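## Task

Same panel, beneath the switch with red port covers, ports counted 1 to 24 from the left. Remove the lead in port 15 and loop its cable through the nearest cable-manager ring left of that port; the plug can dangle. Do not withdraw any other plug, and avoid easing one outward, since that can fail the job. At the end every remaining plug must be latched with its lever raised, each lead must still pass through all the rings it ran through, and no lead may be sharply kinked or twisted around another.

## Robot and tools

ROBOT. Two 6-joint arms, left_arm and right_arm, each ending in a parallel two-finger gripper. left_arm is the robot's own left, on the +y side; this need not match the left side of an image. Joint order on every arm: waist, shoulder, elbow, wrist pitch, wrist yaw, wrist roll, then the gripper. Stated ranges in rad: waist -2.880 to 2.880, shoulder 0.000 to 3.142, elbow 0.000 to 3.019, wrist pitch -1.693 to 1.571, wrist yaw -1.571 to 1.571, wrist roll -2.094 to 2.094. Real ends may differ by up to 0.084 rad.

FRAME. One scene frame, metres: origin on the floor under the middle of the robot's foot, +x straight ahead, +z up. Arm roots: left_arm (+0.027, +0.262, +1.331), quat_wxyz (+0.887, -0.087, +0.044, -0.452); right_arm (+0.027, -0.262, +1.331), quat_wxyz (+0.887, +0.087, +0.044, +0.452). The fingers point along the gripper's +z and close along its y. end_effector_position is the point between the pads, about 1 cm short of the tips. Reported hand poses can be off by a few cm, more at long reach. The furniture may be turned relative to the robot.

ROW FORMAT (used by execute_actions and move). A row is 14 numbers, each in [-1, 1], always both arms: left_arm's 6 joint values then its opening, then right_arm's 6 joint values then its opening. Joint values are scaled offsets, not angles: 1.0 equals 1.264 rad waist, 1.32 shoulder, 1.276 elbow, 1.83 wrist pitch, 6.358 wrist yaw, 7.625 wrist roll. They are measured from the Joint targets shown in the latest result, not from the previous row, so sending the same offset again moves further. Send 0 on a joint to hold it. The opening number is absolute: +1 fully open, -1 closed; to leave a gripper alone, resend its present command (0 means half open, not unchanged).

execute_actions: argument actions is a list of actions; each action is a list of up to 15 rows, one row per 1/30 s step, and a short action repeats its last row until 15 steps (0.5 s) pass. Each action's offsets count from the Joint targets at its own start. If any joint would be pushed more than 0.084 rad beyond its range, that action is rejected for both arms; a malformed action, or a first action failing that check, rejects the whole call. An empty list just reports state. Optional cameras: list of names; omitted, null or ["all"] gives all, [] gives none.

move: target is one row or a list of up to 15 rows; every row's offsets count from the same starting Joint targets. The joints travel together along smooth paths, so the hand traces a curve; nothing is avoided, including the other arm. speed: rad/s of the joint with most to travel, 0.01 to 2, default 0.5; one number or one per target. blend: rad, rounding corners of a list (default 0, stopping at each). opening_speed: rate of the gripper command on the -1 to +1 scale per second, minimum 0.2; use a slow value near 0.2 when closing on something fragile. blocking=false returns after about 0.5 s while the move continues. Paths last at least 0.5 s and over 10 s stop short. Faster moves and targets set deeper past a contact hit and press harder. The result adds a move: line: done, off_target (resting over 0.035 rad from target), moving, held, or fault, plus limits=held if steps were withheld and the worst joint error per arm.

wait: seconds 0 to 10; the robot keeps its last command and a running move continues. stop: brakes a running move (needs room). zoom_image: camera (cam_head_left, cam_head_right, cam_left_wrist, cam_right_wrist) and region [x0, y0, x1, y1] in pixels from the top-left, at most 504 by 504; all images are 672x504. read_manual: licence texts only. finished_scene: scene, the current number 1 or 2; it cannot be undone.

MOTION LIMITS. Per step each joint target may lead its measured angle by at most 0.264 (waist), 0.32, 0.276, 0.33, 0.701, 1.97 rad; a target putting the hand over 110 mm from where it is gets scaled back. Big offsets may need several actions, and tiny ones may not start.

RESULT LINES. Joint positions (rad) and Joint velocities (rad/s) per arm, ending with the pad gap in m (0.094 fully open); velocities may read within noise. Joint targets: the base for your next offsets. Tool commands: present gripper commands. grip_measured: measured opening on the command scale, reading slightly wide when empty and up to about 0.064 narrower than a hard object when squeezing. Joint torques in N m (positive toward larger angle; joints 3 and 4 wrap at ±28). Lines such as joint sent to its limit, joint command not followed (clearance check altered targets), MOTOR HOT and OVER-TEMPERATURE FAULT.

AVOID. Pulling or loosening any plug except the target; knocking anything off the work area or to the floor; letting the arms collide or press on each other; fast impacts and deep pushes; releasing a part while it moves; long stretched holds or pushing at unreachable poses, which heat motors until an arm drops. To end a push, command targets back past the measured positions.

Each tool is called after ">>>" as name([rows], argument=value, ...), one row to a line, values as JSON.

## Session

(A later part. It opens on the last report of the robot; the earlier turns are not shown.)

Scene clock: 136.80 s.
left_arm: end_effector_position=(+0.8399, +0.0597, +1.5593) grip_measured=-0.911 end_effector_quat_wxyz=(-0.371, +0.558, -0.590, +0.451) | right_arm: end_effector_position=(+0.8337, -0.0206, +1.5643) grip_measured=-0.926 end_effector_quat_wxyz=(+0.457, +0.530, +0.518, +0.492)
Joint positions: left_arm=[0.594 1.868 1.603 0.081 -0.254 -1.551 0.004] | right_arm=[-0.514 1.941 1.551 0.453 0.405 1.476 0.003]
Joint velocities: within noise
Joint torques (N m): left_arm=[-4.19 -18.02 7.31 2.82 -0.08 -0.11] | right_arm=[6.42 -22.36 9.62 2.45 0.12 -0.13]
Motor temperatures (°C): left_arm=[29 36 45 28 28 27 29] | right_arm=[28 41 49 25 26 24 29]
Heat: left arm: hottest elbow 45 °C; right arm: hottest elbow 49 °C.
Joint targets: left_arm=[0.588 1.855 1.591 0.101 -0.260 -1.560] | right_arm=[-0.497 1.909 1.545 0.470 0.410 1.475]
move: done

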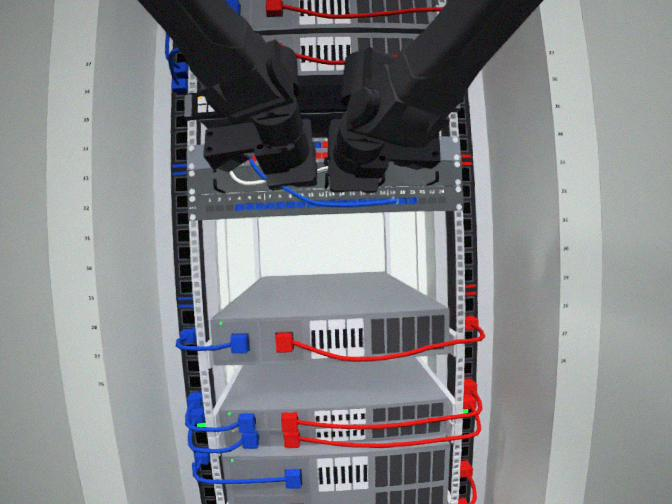

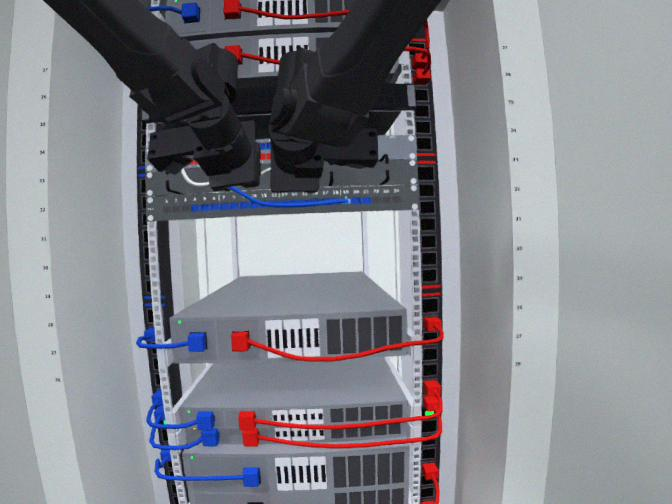

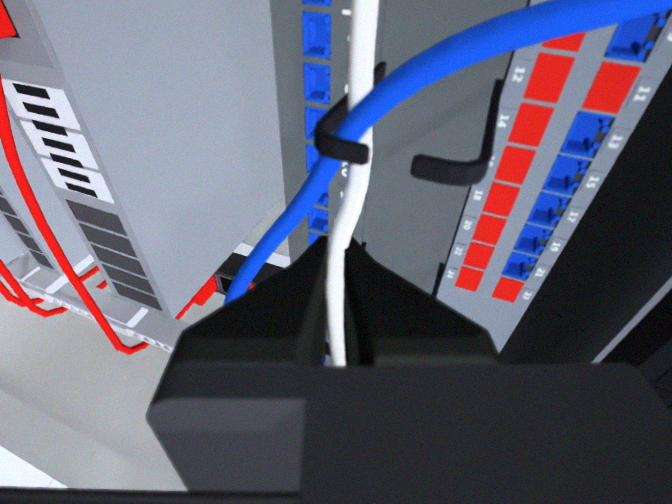

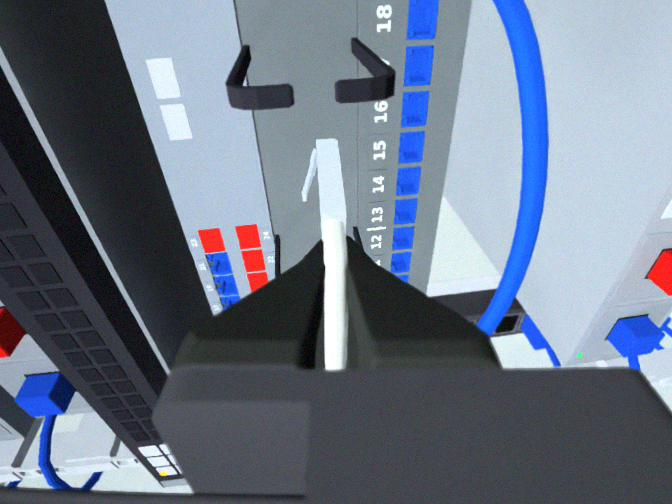

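>>> execute_actions(actions=[])

Scene clock: 138.00 s.
left_arm: end_effector_position=(+0.8398, +0.0597, +1.5591) grip_measured=-0.911 end_effector_quat_wxyz=(-0.371, +0.558, -0.590, +0.451) | right_arm: end_effector_position=(+0.8335, -0.0206, +1.5638) grip_measured=-0.926 end_effector_quat_wxyz=(+0.457, +0.530, +0.518, +0.492)
Joint positions: left_arm=[0.594 1.868 1.602 0.081 -0.254 -1.551 0.004] | right_arm=[-0.514 1.941 1.549 0.454 0.405 1.476 0.003]
Joint velocities: within noise
Joint torques (N m): left_arm=[-3.84 -18.08 7.42 2.73 -0.09 -0.1] | right_arm=[6.12 -22.59 9.65 2.39 0.12 -0.12]
Motor temperatures (°C): left_arm=[29 36 45 28 28 27 29] | right_arm=[28 41 49 25 26 24 29]
Heat: left arm: hottest elbow 45 °C; right arm: hottest elbow 49 °C.
Joint targets: left_arm=[0.588 1.855 1.591 0.101 -0.260 -1.560] | right_arm=[-0.497 1.909 1.545 0.470 0.410 1.475]
Tool commands: left_gripper/opening=-0.93 right_gripper/opening=-0.93

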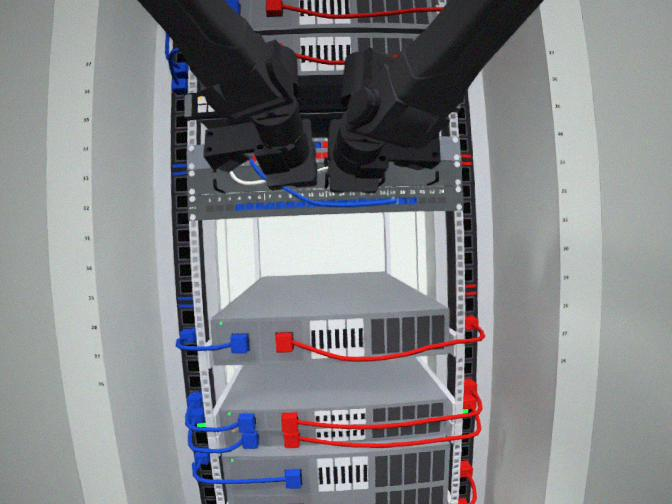

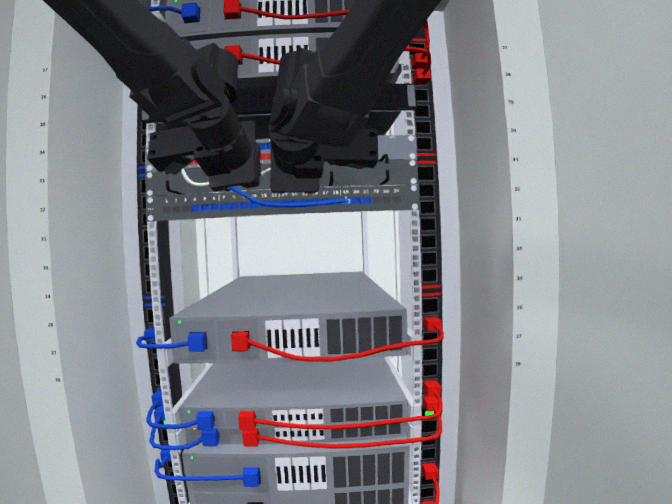

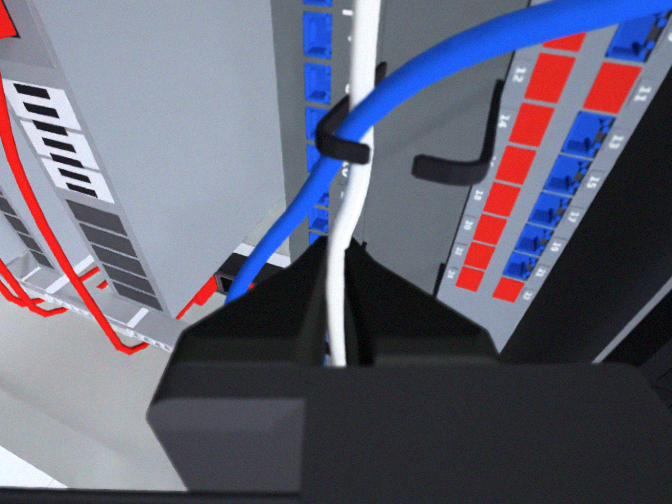

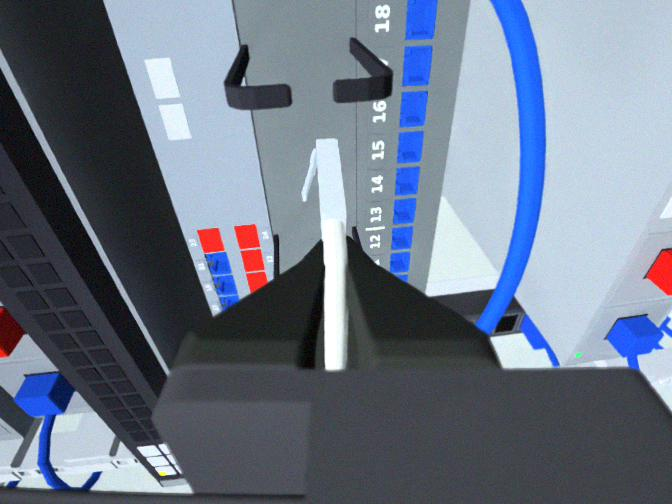

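>>> move([
  [0,0,0,0,0,0,-0.93,0,0,0,0,0,0,-0.5],
  [0,0,0,0,0,0,-0.93,0.019,-0.0659,-0.1183,0.0361,0.0055,0,-0.5],
], speed=0.15, opening_speed=0.3)

>>> zoom_image(camera="cam_head_left", region=[300, 140, 350, 190])

Scene clock: 143.03 s.
left_arm: end_effector_position=(+0.8399, +0.0603, +1.5611) grip_measured=-0.911 end_effector_quat_wxyz=(-0.373, +0.558, -0.588, +0.451) | right_arm: end_effector_position=(+0.7913, -0.0294, +1.5621) grip_measured=-0.502 end_effector_quat_wxyz=(+0.460, +0.535, +0.515, +0.486)
Joint positions: left_arm=[0.594 1.866 1.602 0.083 -0.256 -1.551 0.004] | right_arm=[-0.495 1.853 1.394 0.518 0.442 1.476 0.023]
Joint velocities: within noise
Joint torques (N m): left_arm=[-3.02 -17.49 7.61 2.66 -0.02 -0.08] | right_arm=[6.18 -20.84 9.66 2.41 0.03 -0.13]
Motor temperatures (°C): left_arm=[29 37 44 28 28 27 30] | right_arm=[28 40 49 25 26 24 29]
Heat: left arm: hottest elbow 44 °C; right arm: hottest elbow 49 °C.
Joint targets: left_arm=[0.588 1.855 1.591 0.101 -0.260 -1.560] | right_arm=[-0.473 1.822 1.395 0.536 0.445 1.475]
move: done

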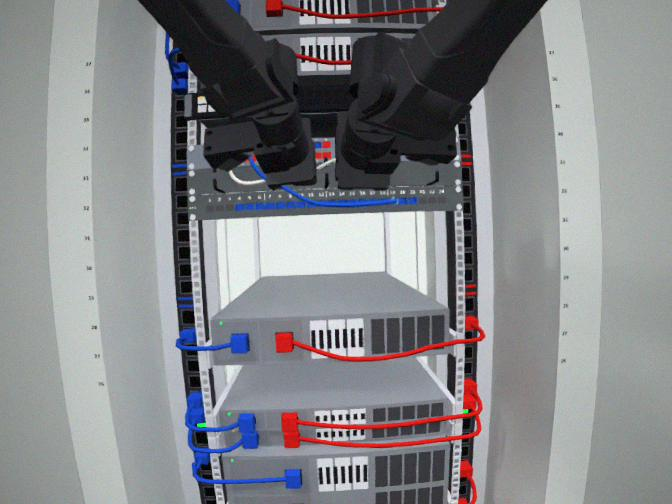

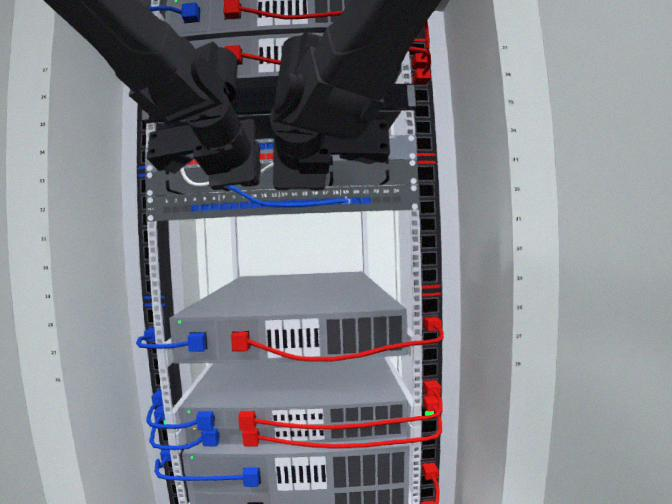

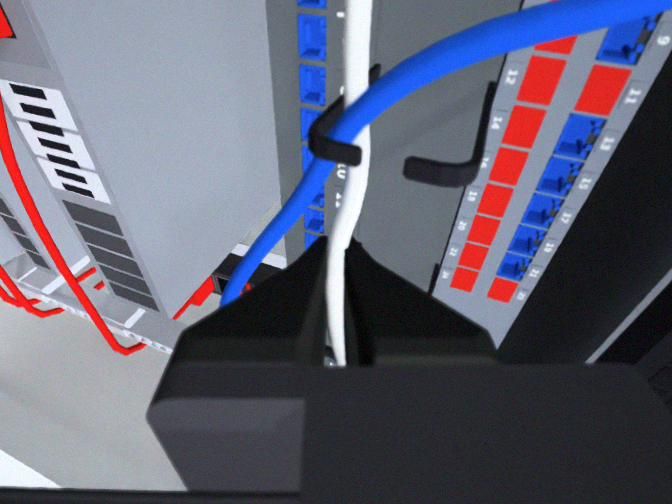

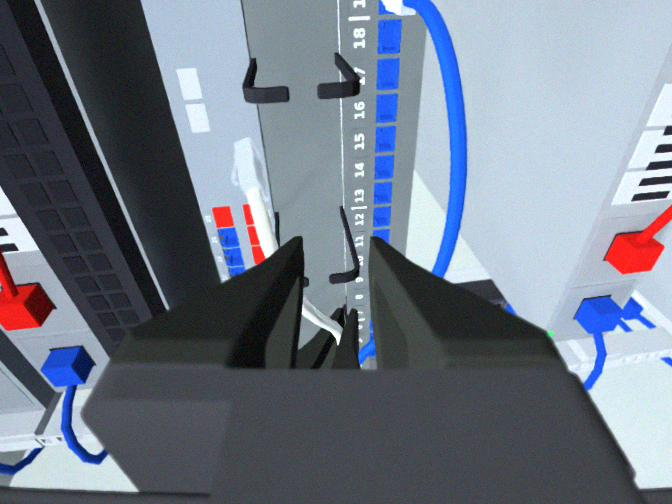

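Scaled by 10.080 from the camera's 672x504 image, which has a finer 960x720 frame.

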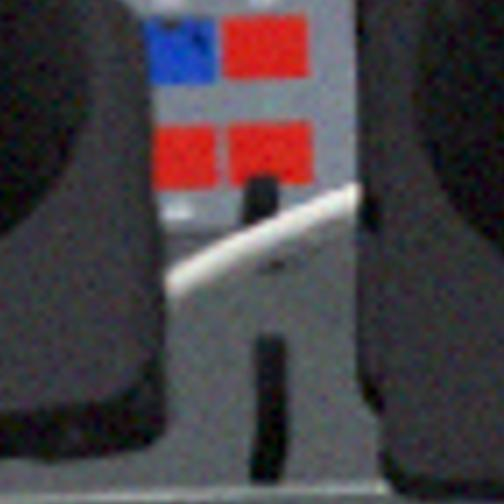

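>>> move(target=[0,0,0,0,0,0,-0.93,0.0047,-0.0091,0.0807,-0.0388,-0.0091,0,-0.4], speed=0.15, cameras=["cam_head_left","cam_right_wrist"])

>>> zoom_image(camera="cam_head_left", region=[300, 140, 350, 190])

>>> zoom_image(camera="cam_right_wrist", region=[150, 80, 450, 380])

Scene clock: 145.83 s.
left_arm: end_effector_position=(+0.8399, +0.0603, +1.5611) grip_measured=-0.911 end_effector_quat_wxyz=(-0.373, +0.558, -0.588, +0.451) | right_arm: end_effector_position=(+0.7968, -0.0174, +1.5874) grip_measured=-0.402 end_effector_quat_wxyz=(+0.448, +0.519, +0.523, +0.506)
Joint positions: left_arm=[0.594 1.866 1.602 0.083 -0.256 -1.551 0.004] | right_arm=[-0.489 1.838 1.436 0.471 0.39 1.476 0.028]
Joint velocities: within noise
Joint torques (N m): left_arm=[-3.78 -16.97 7.41 2.66 -0.06 -0.11] | right_arm=[6.36 -21.07 15.34 1.44 -0.18 -0.14]
Motor temperatures (°C): left_arm=[29 37 44 28 28 27 30] | right_arm=[28 40 49 25 26 24 29]
Heat: left arm: hottest elbow 44 °C; right arm: hottest elbow 49 °C.
Joint targets: left_arm=[0.588 1.855 1.591 0.101 -0.260 -1.560] | right_arm=[-0.467 1.810 1.498 0.465 0.387 1.475]
move: off_target (right_arm); right_arm: the elbow is farthest, 0.062 rad from its target
Images, in order (width x height): cam_head_left 672x504, cam_right_wrist 672x504.

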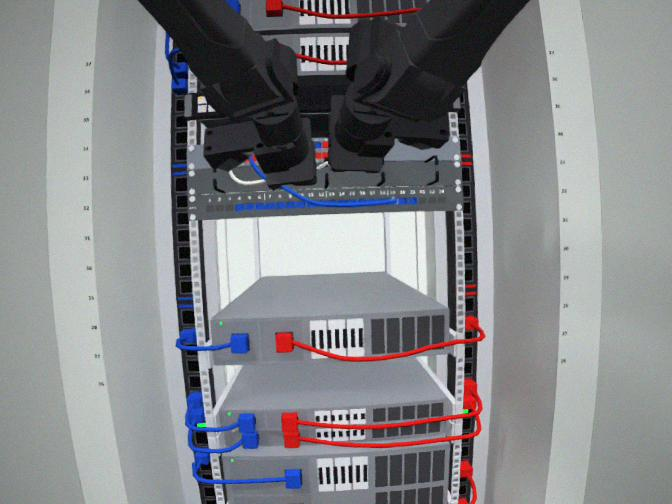

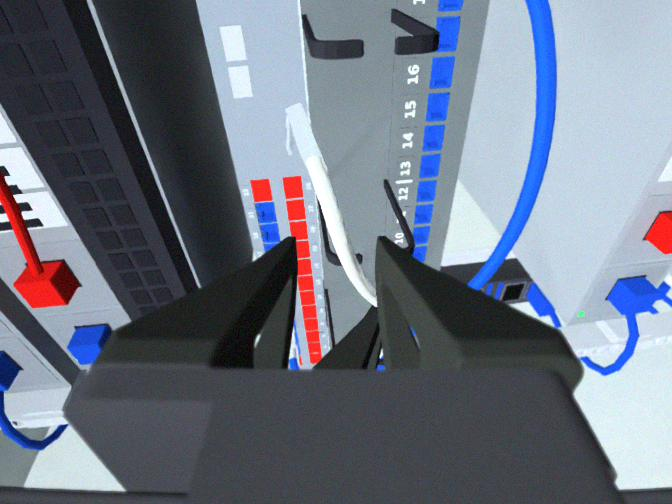

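Scaled by 10.080 from the camera's 672x504 image, which has a finer 960x720 frame.

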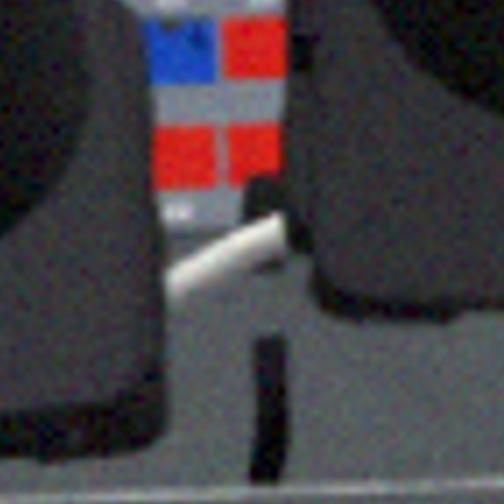

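Scaled by 1.680 from the camera's 672x504 image, which has a finer 960x720 frame.

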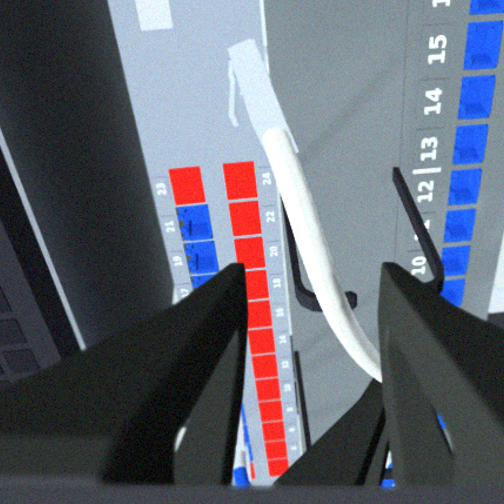

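>>> move(target=[0,0,0,0,0,0,-0.93,-0.0379,0.1068,0.1176,-0.0344,-0.0043,0,-0.4], speed=0.15, cameras=["cam_head_left","cam_right_wrist"])

>>> zoom_image(camera="cam_head_left", region=[300, 140, 350, 190])

>>> zoom_image(camera="cam_right_wrist", region=[150, 80, 450, 380])

Scene clock: 147.73 s.
left_arm: end_effector_position=(+0.8398, +0.0611, +1.5640) grip_measured=-0.911 end_effector_quat_wxyz=(-0.374, +0.558, -0.586, +0.452) | right_arm: end_effector_position=(+0.8345, -0.0020, +1.5771) grip_measured=-0.402 end_effector_quat_wxyz=(+0.441, +0.516, +0.533, +0.505)
Joint positions: left_arm=[0.593 1.863 1.602 0.085 -0.259 -1.552 0.004] | right_arm=[-0.499 1.938 1.581 0.408 0.363 1.476 0.028]
Joint velocities: within noise
Joint torques (N m): left_arm=[-3.66 -17.08 7.47 2.88 0.15 -0.07] | right_arm=[3.14 -19.14 15.95 1.47 -0.16 -0.12]
Motor temperatures (°C): left_arm=[29 37 43 29 28 27 30] | right_arm=[28 40 49 25 26 24 29]
Heat: left arm: hottest elbow 43 °C; right arm: hottest elbow 49 °C.
Joint targets: left_arm=[0.588 1.855 1.591 0.101 -0.260 -1.560] | right_arm=[-0.515 1.951 1.648 0.402 0.360 1.475]
move: off_target (right_arm); right_arm: the elbow is farthest, 0.067 rad from its target
Images, in order (width x height): cam_head_left 672x504, cam_right_wrist 672x504.

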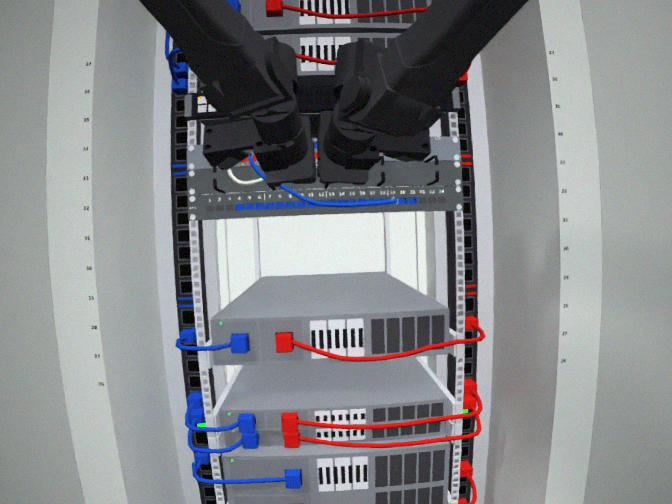

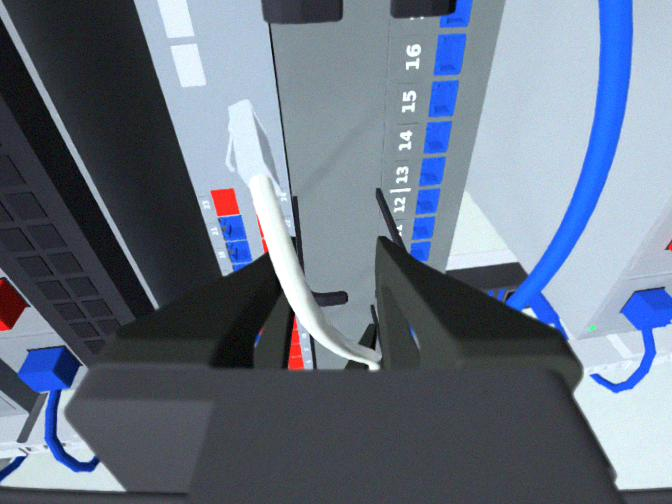

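Scaled by 10.080 from the camera's 672x504 image, which has a finer 960x720 frame.

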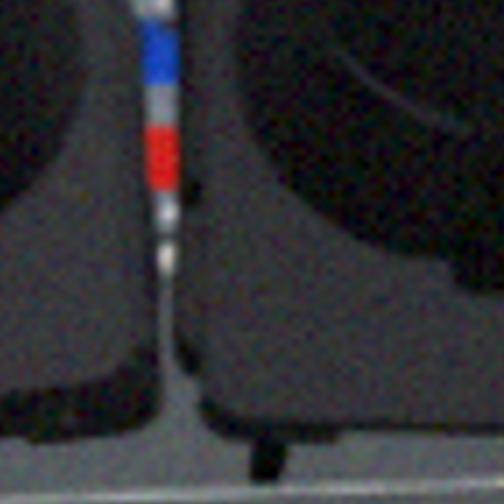

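Scaled by 1.680 from the camera's 672x504 image, which has a finer 960x720 frame.

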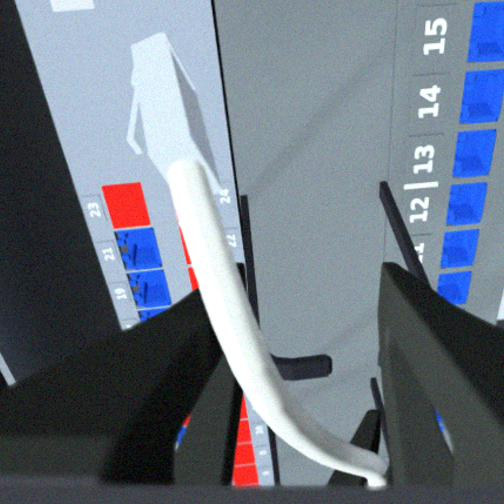

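>>> move(target=[0,0,0,0,0,0,-0.93,-0.0016,-0.078,-0.1121,0.0273,0,0,-0.4], speed=0.15, cameras=["cam_head_left","cam_right_wrist"])

>>> zoom_image(camera="cam_right_wrist", region=[150, 80, 450, 380])

Scene clock: 151.10 s.
left_arm: end_effector_position=(+0.8398, +0.0611, +1.5640) grip_measured=-0.911 end_effector_quat_wxyz=(-0.374, +0.558, -0.586, +0.452) | right_arm: end_effector_position=(+0.8156, -0.0123, +1.5853) grip_measured=-0.402 end_effector_quat_wxyz=(+0.442, +0.515, +0.530, +0.507)
Joint positions: left_arm=[0.593 1.863 1.602 0.085 -0.259 -1.552 0.004] | right_arm=[-0.499 1.879 1.504 0.433 0.362 1.476 0.028]
Joint velocities: within noise
Joint torques (N m): left_arm=[-4.07 -16.79 7.66 2.77 0.15 -0.09] | right_arm=[3.08 -21.83 10.14 2.48 -0.16 -0.12]
Motor temperatures (°C): left_arm=[29 38 43 29 28 27 30] | right_arm=[28 40 49 25 26 24 29]
Heat: left arm: hottest elbow 43 °C; right arm: hottest elbow 49 °C.
Joint targets: left_arm=[0.588 1.855 1.591 0.101 -0.260 -1.560] | right_arm=[-0.517 1.848 1.505 0.452 0.360 1.475]
move: done
Images, in order (width x height): cam_head_left 672x504, cam_right_wrist 672x504.

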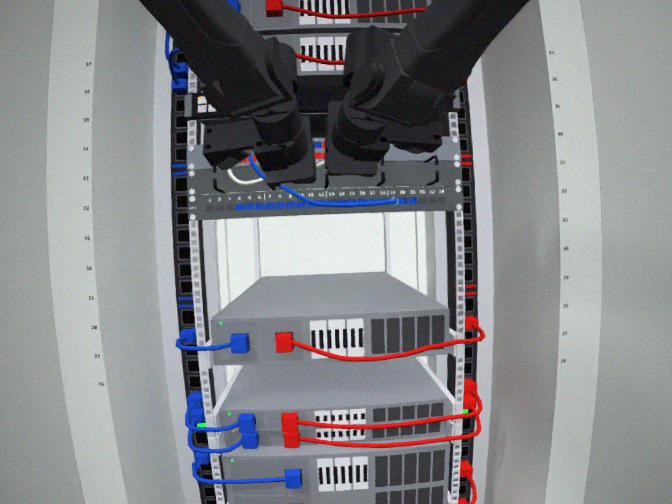

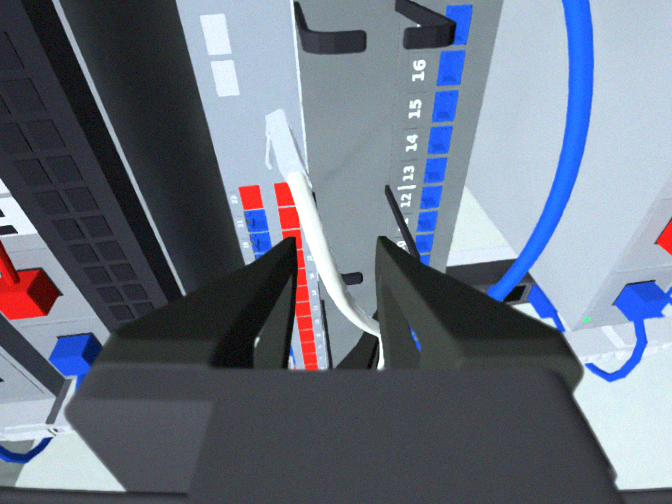

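Scaled by 1.680 from the camera's 672x504 image, which has a finer 960x720 frame.

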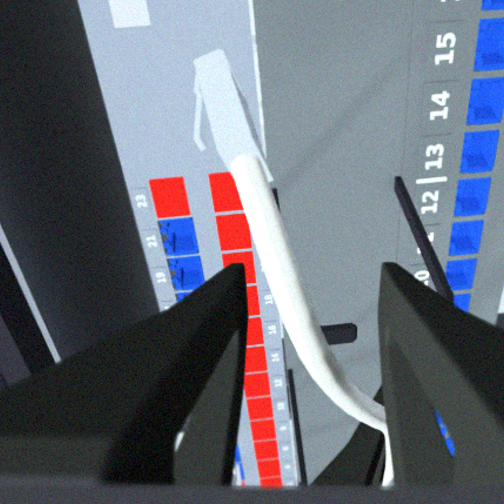

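>>> move(target=[0,0,0,0,0,0,-0.93,0,0,0,0,0,0,-0.93], opening_speed=0.4, cameras=["cam_head_left","cam_right_wrist","cam_left_wrist"])

>>> zoom_image(camera="cam_right_wrist", region=[150, 80, 450, 380])

Scene clock: 153.13 s.
left_arm: end_effector_position=(+0.8396, +0.0615, +1.5661) grip_measured=-0.911 end_effector_quat_wxyz=(-0.375, +0.558, -0.585, +0.453) | right_arm: end_effector_position=(+0.8147, -0.0125, +1.5826) grip_measured=-0.908 end_effector_quat_wxyz=(+0.442, +0.516, +0.532, +0.506)
Joint positions: left_arm=[0.593 1.86 1.602 0.085 -0.259 -1.552 0.004] | right_arm=[-0.5 1.879 1.5 0.433 0.362 1.476 0.004]
Joint velocities: within noise
Joint torques (N m): left_arm=[-4.19 -16.21 7.6 2.71 0.14 -0.07] | right_arm=[3.14 -21.6 10.56 2.45 -0.14 -0.15]
Motor temperatures (°C): left_arm=[29 38 42 29 28 27 30] | right_arm=[28 41 49 25 26 24 29]
Heat: left arm: hottest elbow 42 °C; right arm: hottest elbow 49 °C.
Joint targets: left_arm=[0.588 1.855 1.591 0.101 -0.260 -1.560] | right_arm=[-0.517 1.848 1.505 0.452 0.360 1.475]
move: done
Images, in order (width x height): cam_head_left 672x504, cam_left_wrist 672x504, cam_right_wrist 672x504.

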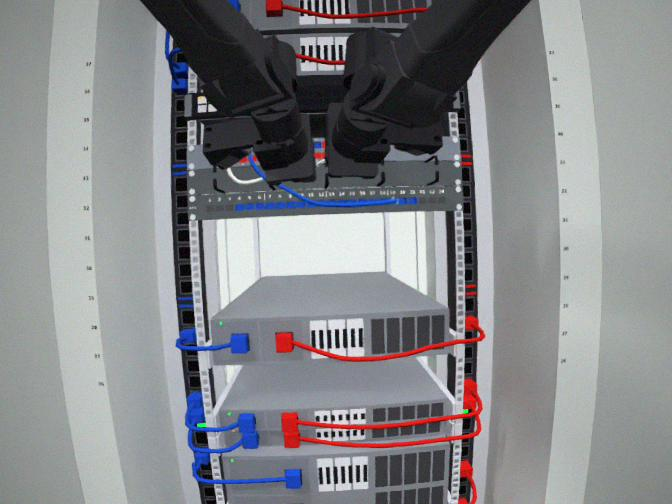

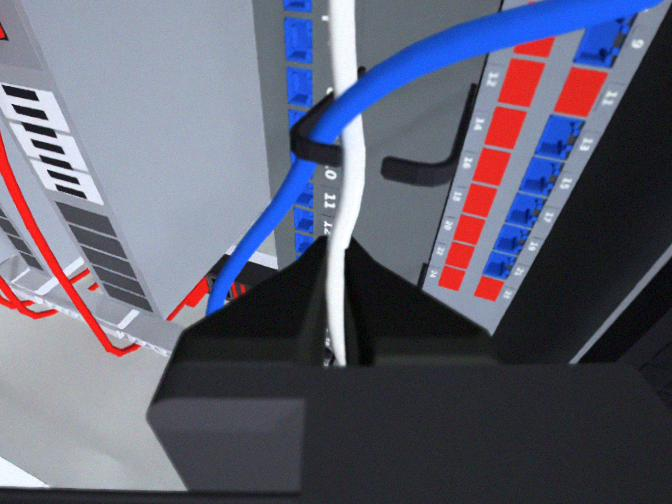

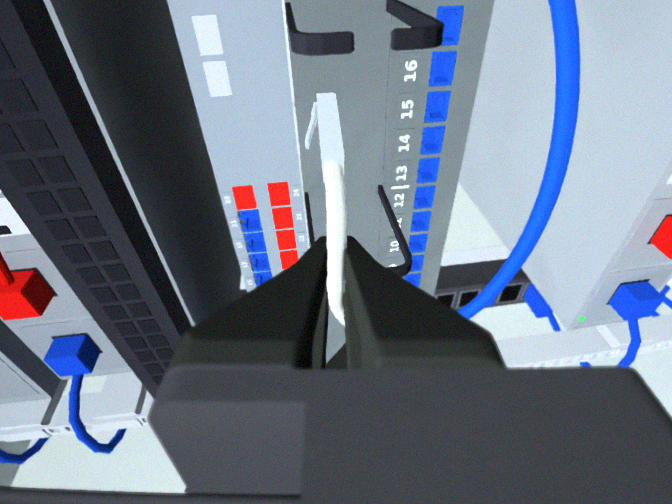

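Scaled by 1.680 from the camera's 672x504 image, which has a finer 960x720 frame.

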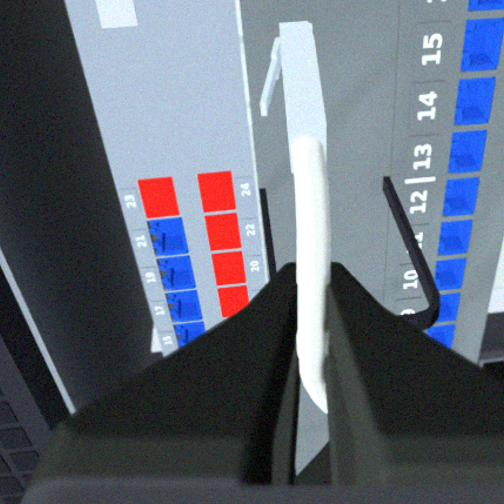

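>>> move([
  [0,0,0,0,0,0,-0.65,0,0,0,0,0,0,-0.93],
  [-0.0206,-0.1061,-0.1183,0,-0.0038,0,-0.65,0,0,0,0,0,0,-0.93],
], speed=0.12, opening_speed=0.3)

>>> zoom_image(camera="cam_head_left", region=[290, 130, 370, 190])

>>> zoom_image(camera="cam_left_wrist", region=[150, 0, 530, 380])

Scene clock: 157.37 s.
left_arm: end_effector_position=(+0.7899, +0.0688, +1.5832) grip_measured=-0.653 end_effector_quat_wxyz=(-0.372, +0.559, -0.591, +0.447) | right_arm: end_effector_position=(+0.8153, -0.0141, +1.5823) grip_measured=-0.912 end_effector_quat_wxyz=(+0.442, +0.516, +0.532, +0.505)
Joint positions: left_arm=[0.572 1.725 1.449 0.085 -0.281 -1.553 0.016] | right_arm=[-0.502 1.879 1.5 0.433 0.362 1.476 0.004]
Joint velocities: within noise
Joint torques (N m): left_arm=[-4.6 -15.56 7.75 2.65 0.03 -0.08] | right_arm=[3.25 -21.77 10.55 2.45 -0.15 -0.11]
Motor temperatures (°C): left_arm=[29 37 42 29 28 27 30] | right_arm=[28 41 49 25 26 24 29]
Heat: left arm: hottest elbow 42 °C; right arm: hottest elbow 49 °C.
Joint targets: left_arm=[0.562 1.715 1.440 0.101 -0.284 -1.560] | right_arm=[-0.517 1.848 1.505 0.452 0.360 1.475]
move: done

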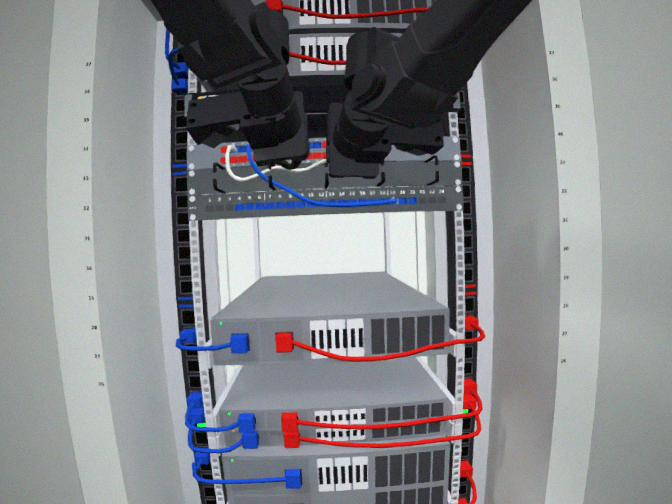

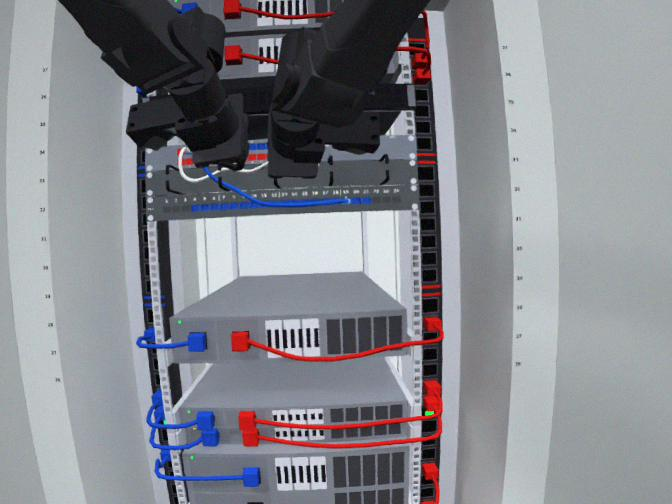

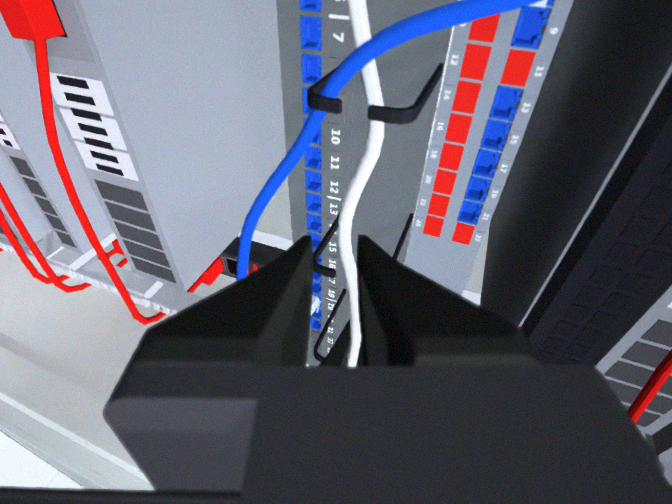

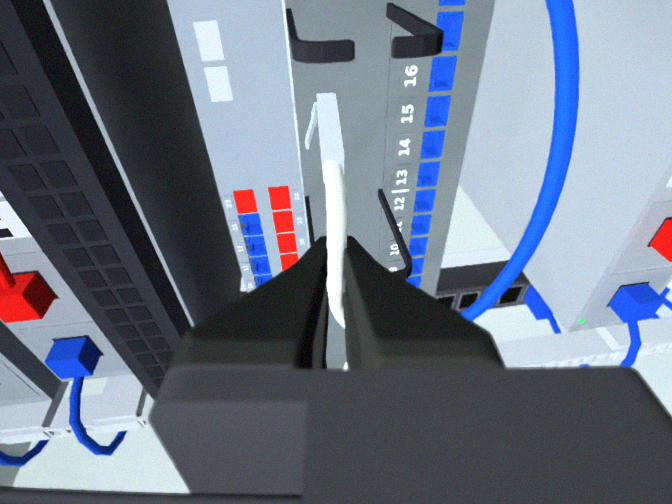

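Scaled by 6.300 from the camera's 672x504 image, which has a finer 960x720 frame.

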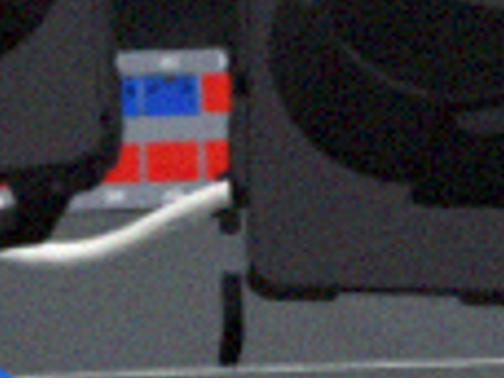

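Scaled by 1.326 from the camera's 672x504 image, which has a finer 960x720 frame.

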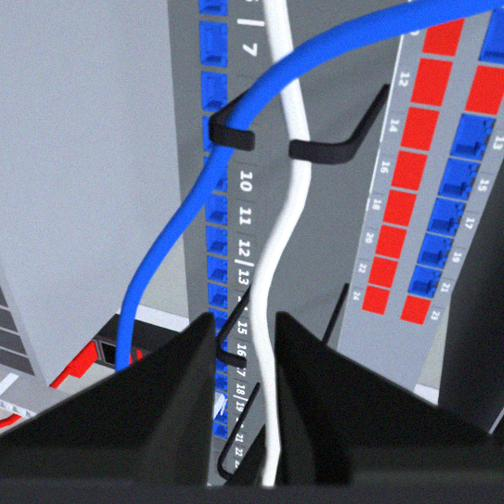

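>>> zoom_image(camera="cam_left_wrist", region=[280, 60, 460, 195])

Scaled by 2.800 from the camera's 672x504 image, which has a finer 960x720 frame.

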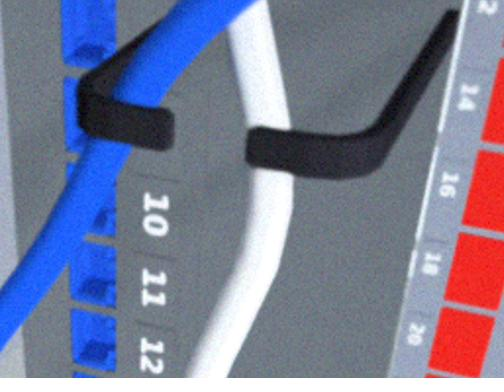

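>>> move(target=[0,0,0,0,0,0,-0.65,-0.0364,0.0659,0.0627,0.0098,-0.0071,0,-0.93], speed=0.1)

>>> zoom_image(camera="cam_head_left", region=[290, 130, 370, 190])

>>> zoom_image(camera="cam_left_wrist", region=[150, 0, 530, 380])

Scene clock: 159.53 s.
left_arm: end_effector_position=(+0.7899, +0.0688, +1.5832) grip_measured=-0.653 end_effector_quat_wxyz=(-0.372, +0.559, -0.591, +0.447) | right_arm: end_effector_position=(+0.8309, -0.0263, +1.5563) grip_measured=-0.912 end_effector_quat_wxyz=(+0.438, +0.514, +0.538, +0.504)
Joint positions: left_arm=[0.572 1.725 1.449 0.085 -0.281 -1.553 0.016] | right_arm=[-0.539 1.924 1.515 0.45 0.315 1.476 0.004]
Joint velocities: within noise
Joint torques (N m): left_arm=[-4.66 -15.5 7.53 2.48 0.02 -0.07] | right_arm=[2.43 -19.08 15.95 2.62 -0.05 -0.14]
Motor temperatures (°C): left_arm=[29 37 42 29 28 27 29] | right_arm=[28 42 49 25 26 24 29]
Heat: left arm: hottest elbow 42 °C; right arm: hottest elbow 49 °C.
Joint targets: left_arm=[0.562 1.715 1.440 0.101 -0.284 -1.560] | right_arm=[-0.563 1.935 1.585 0.470 0.315 1.475]
move: off_target (right_arm); right_arm: the elbow is farthest, 0.070 rad from its target

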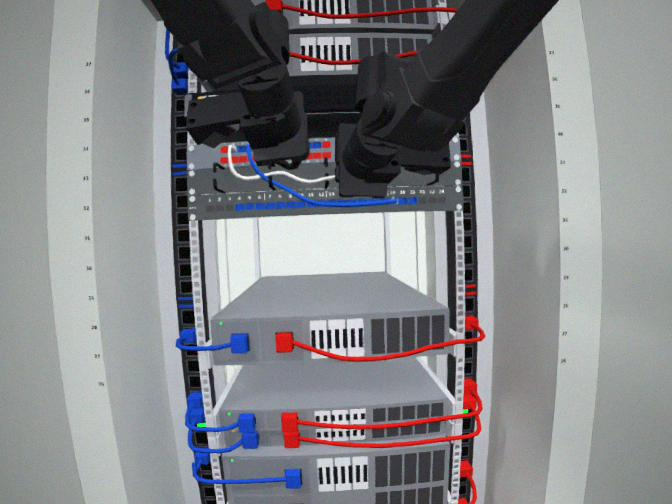

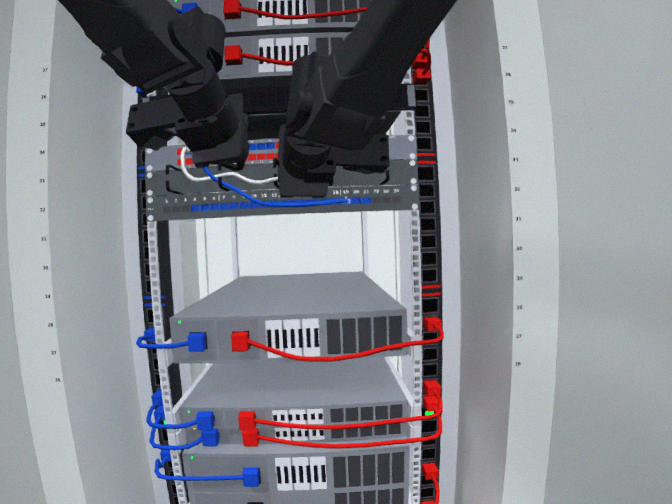

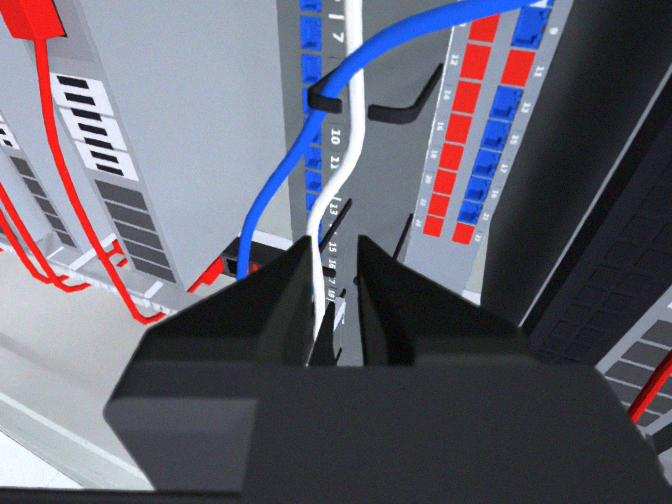

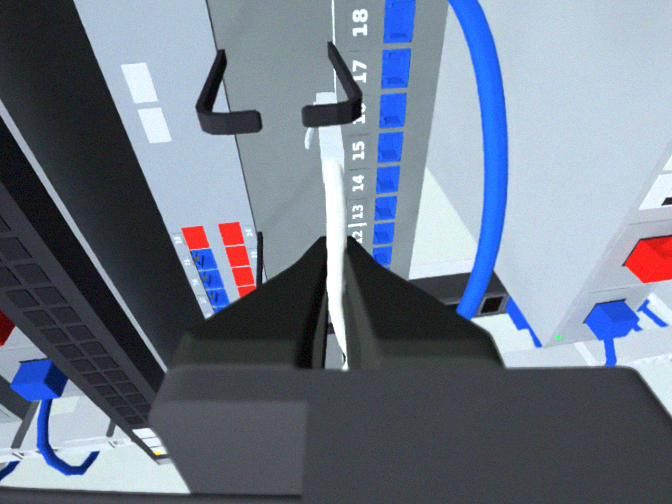

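Scaled by 6.300 from the camera's 672x504 image, which has a finer 960x720 frame.

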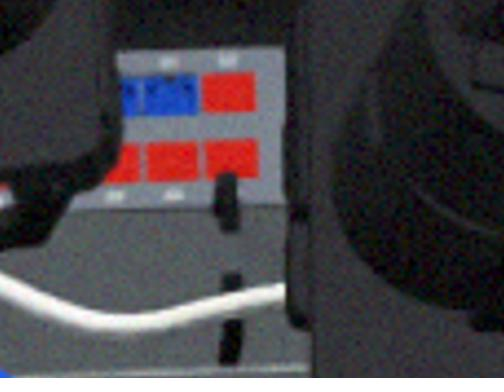

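Scaled by 1.326 from the camera's 672x504 image, which has a finer 960x720 frame.

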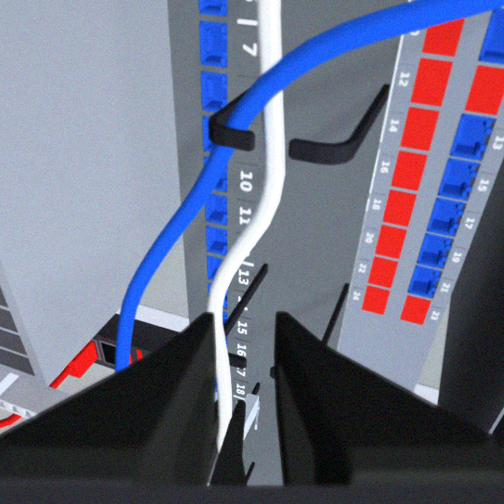

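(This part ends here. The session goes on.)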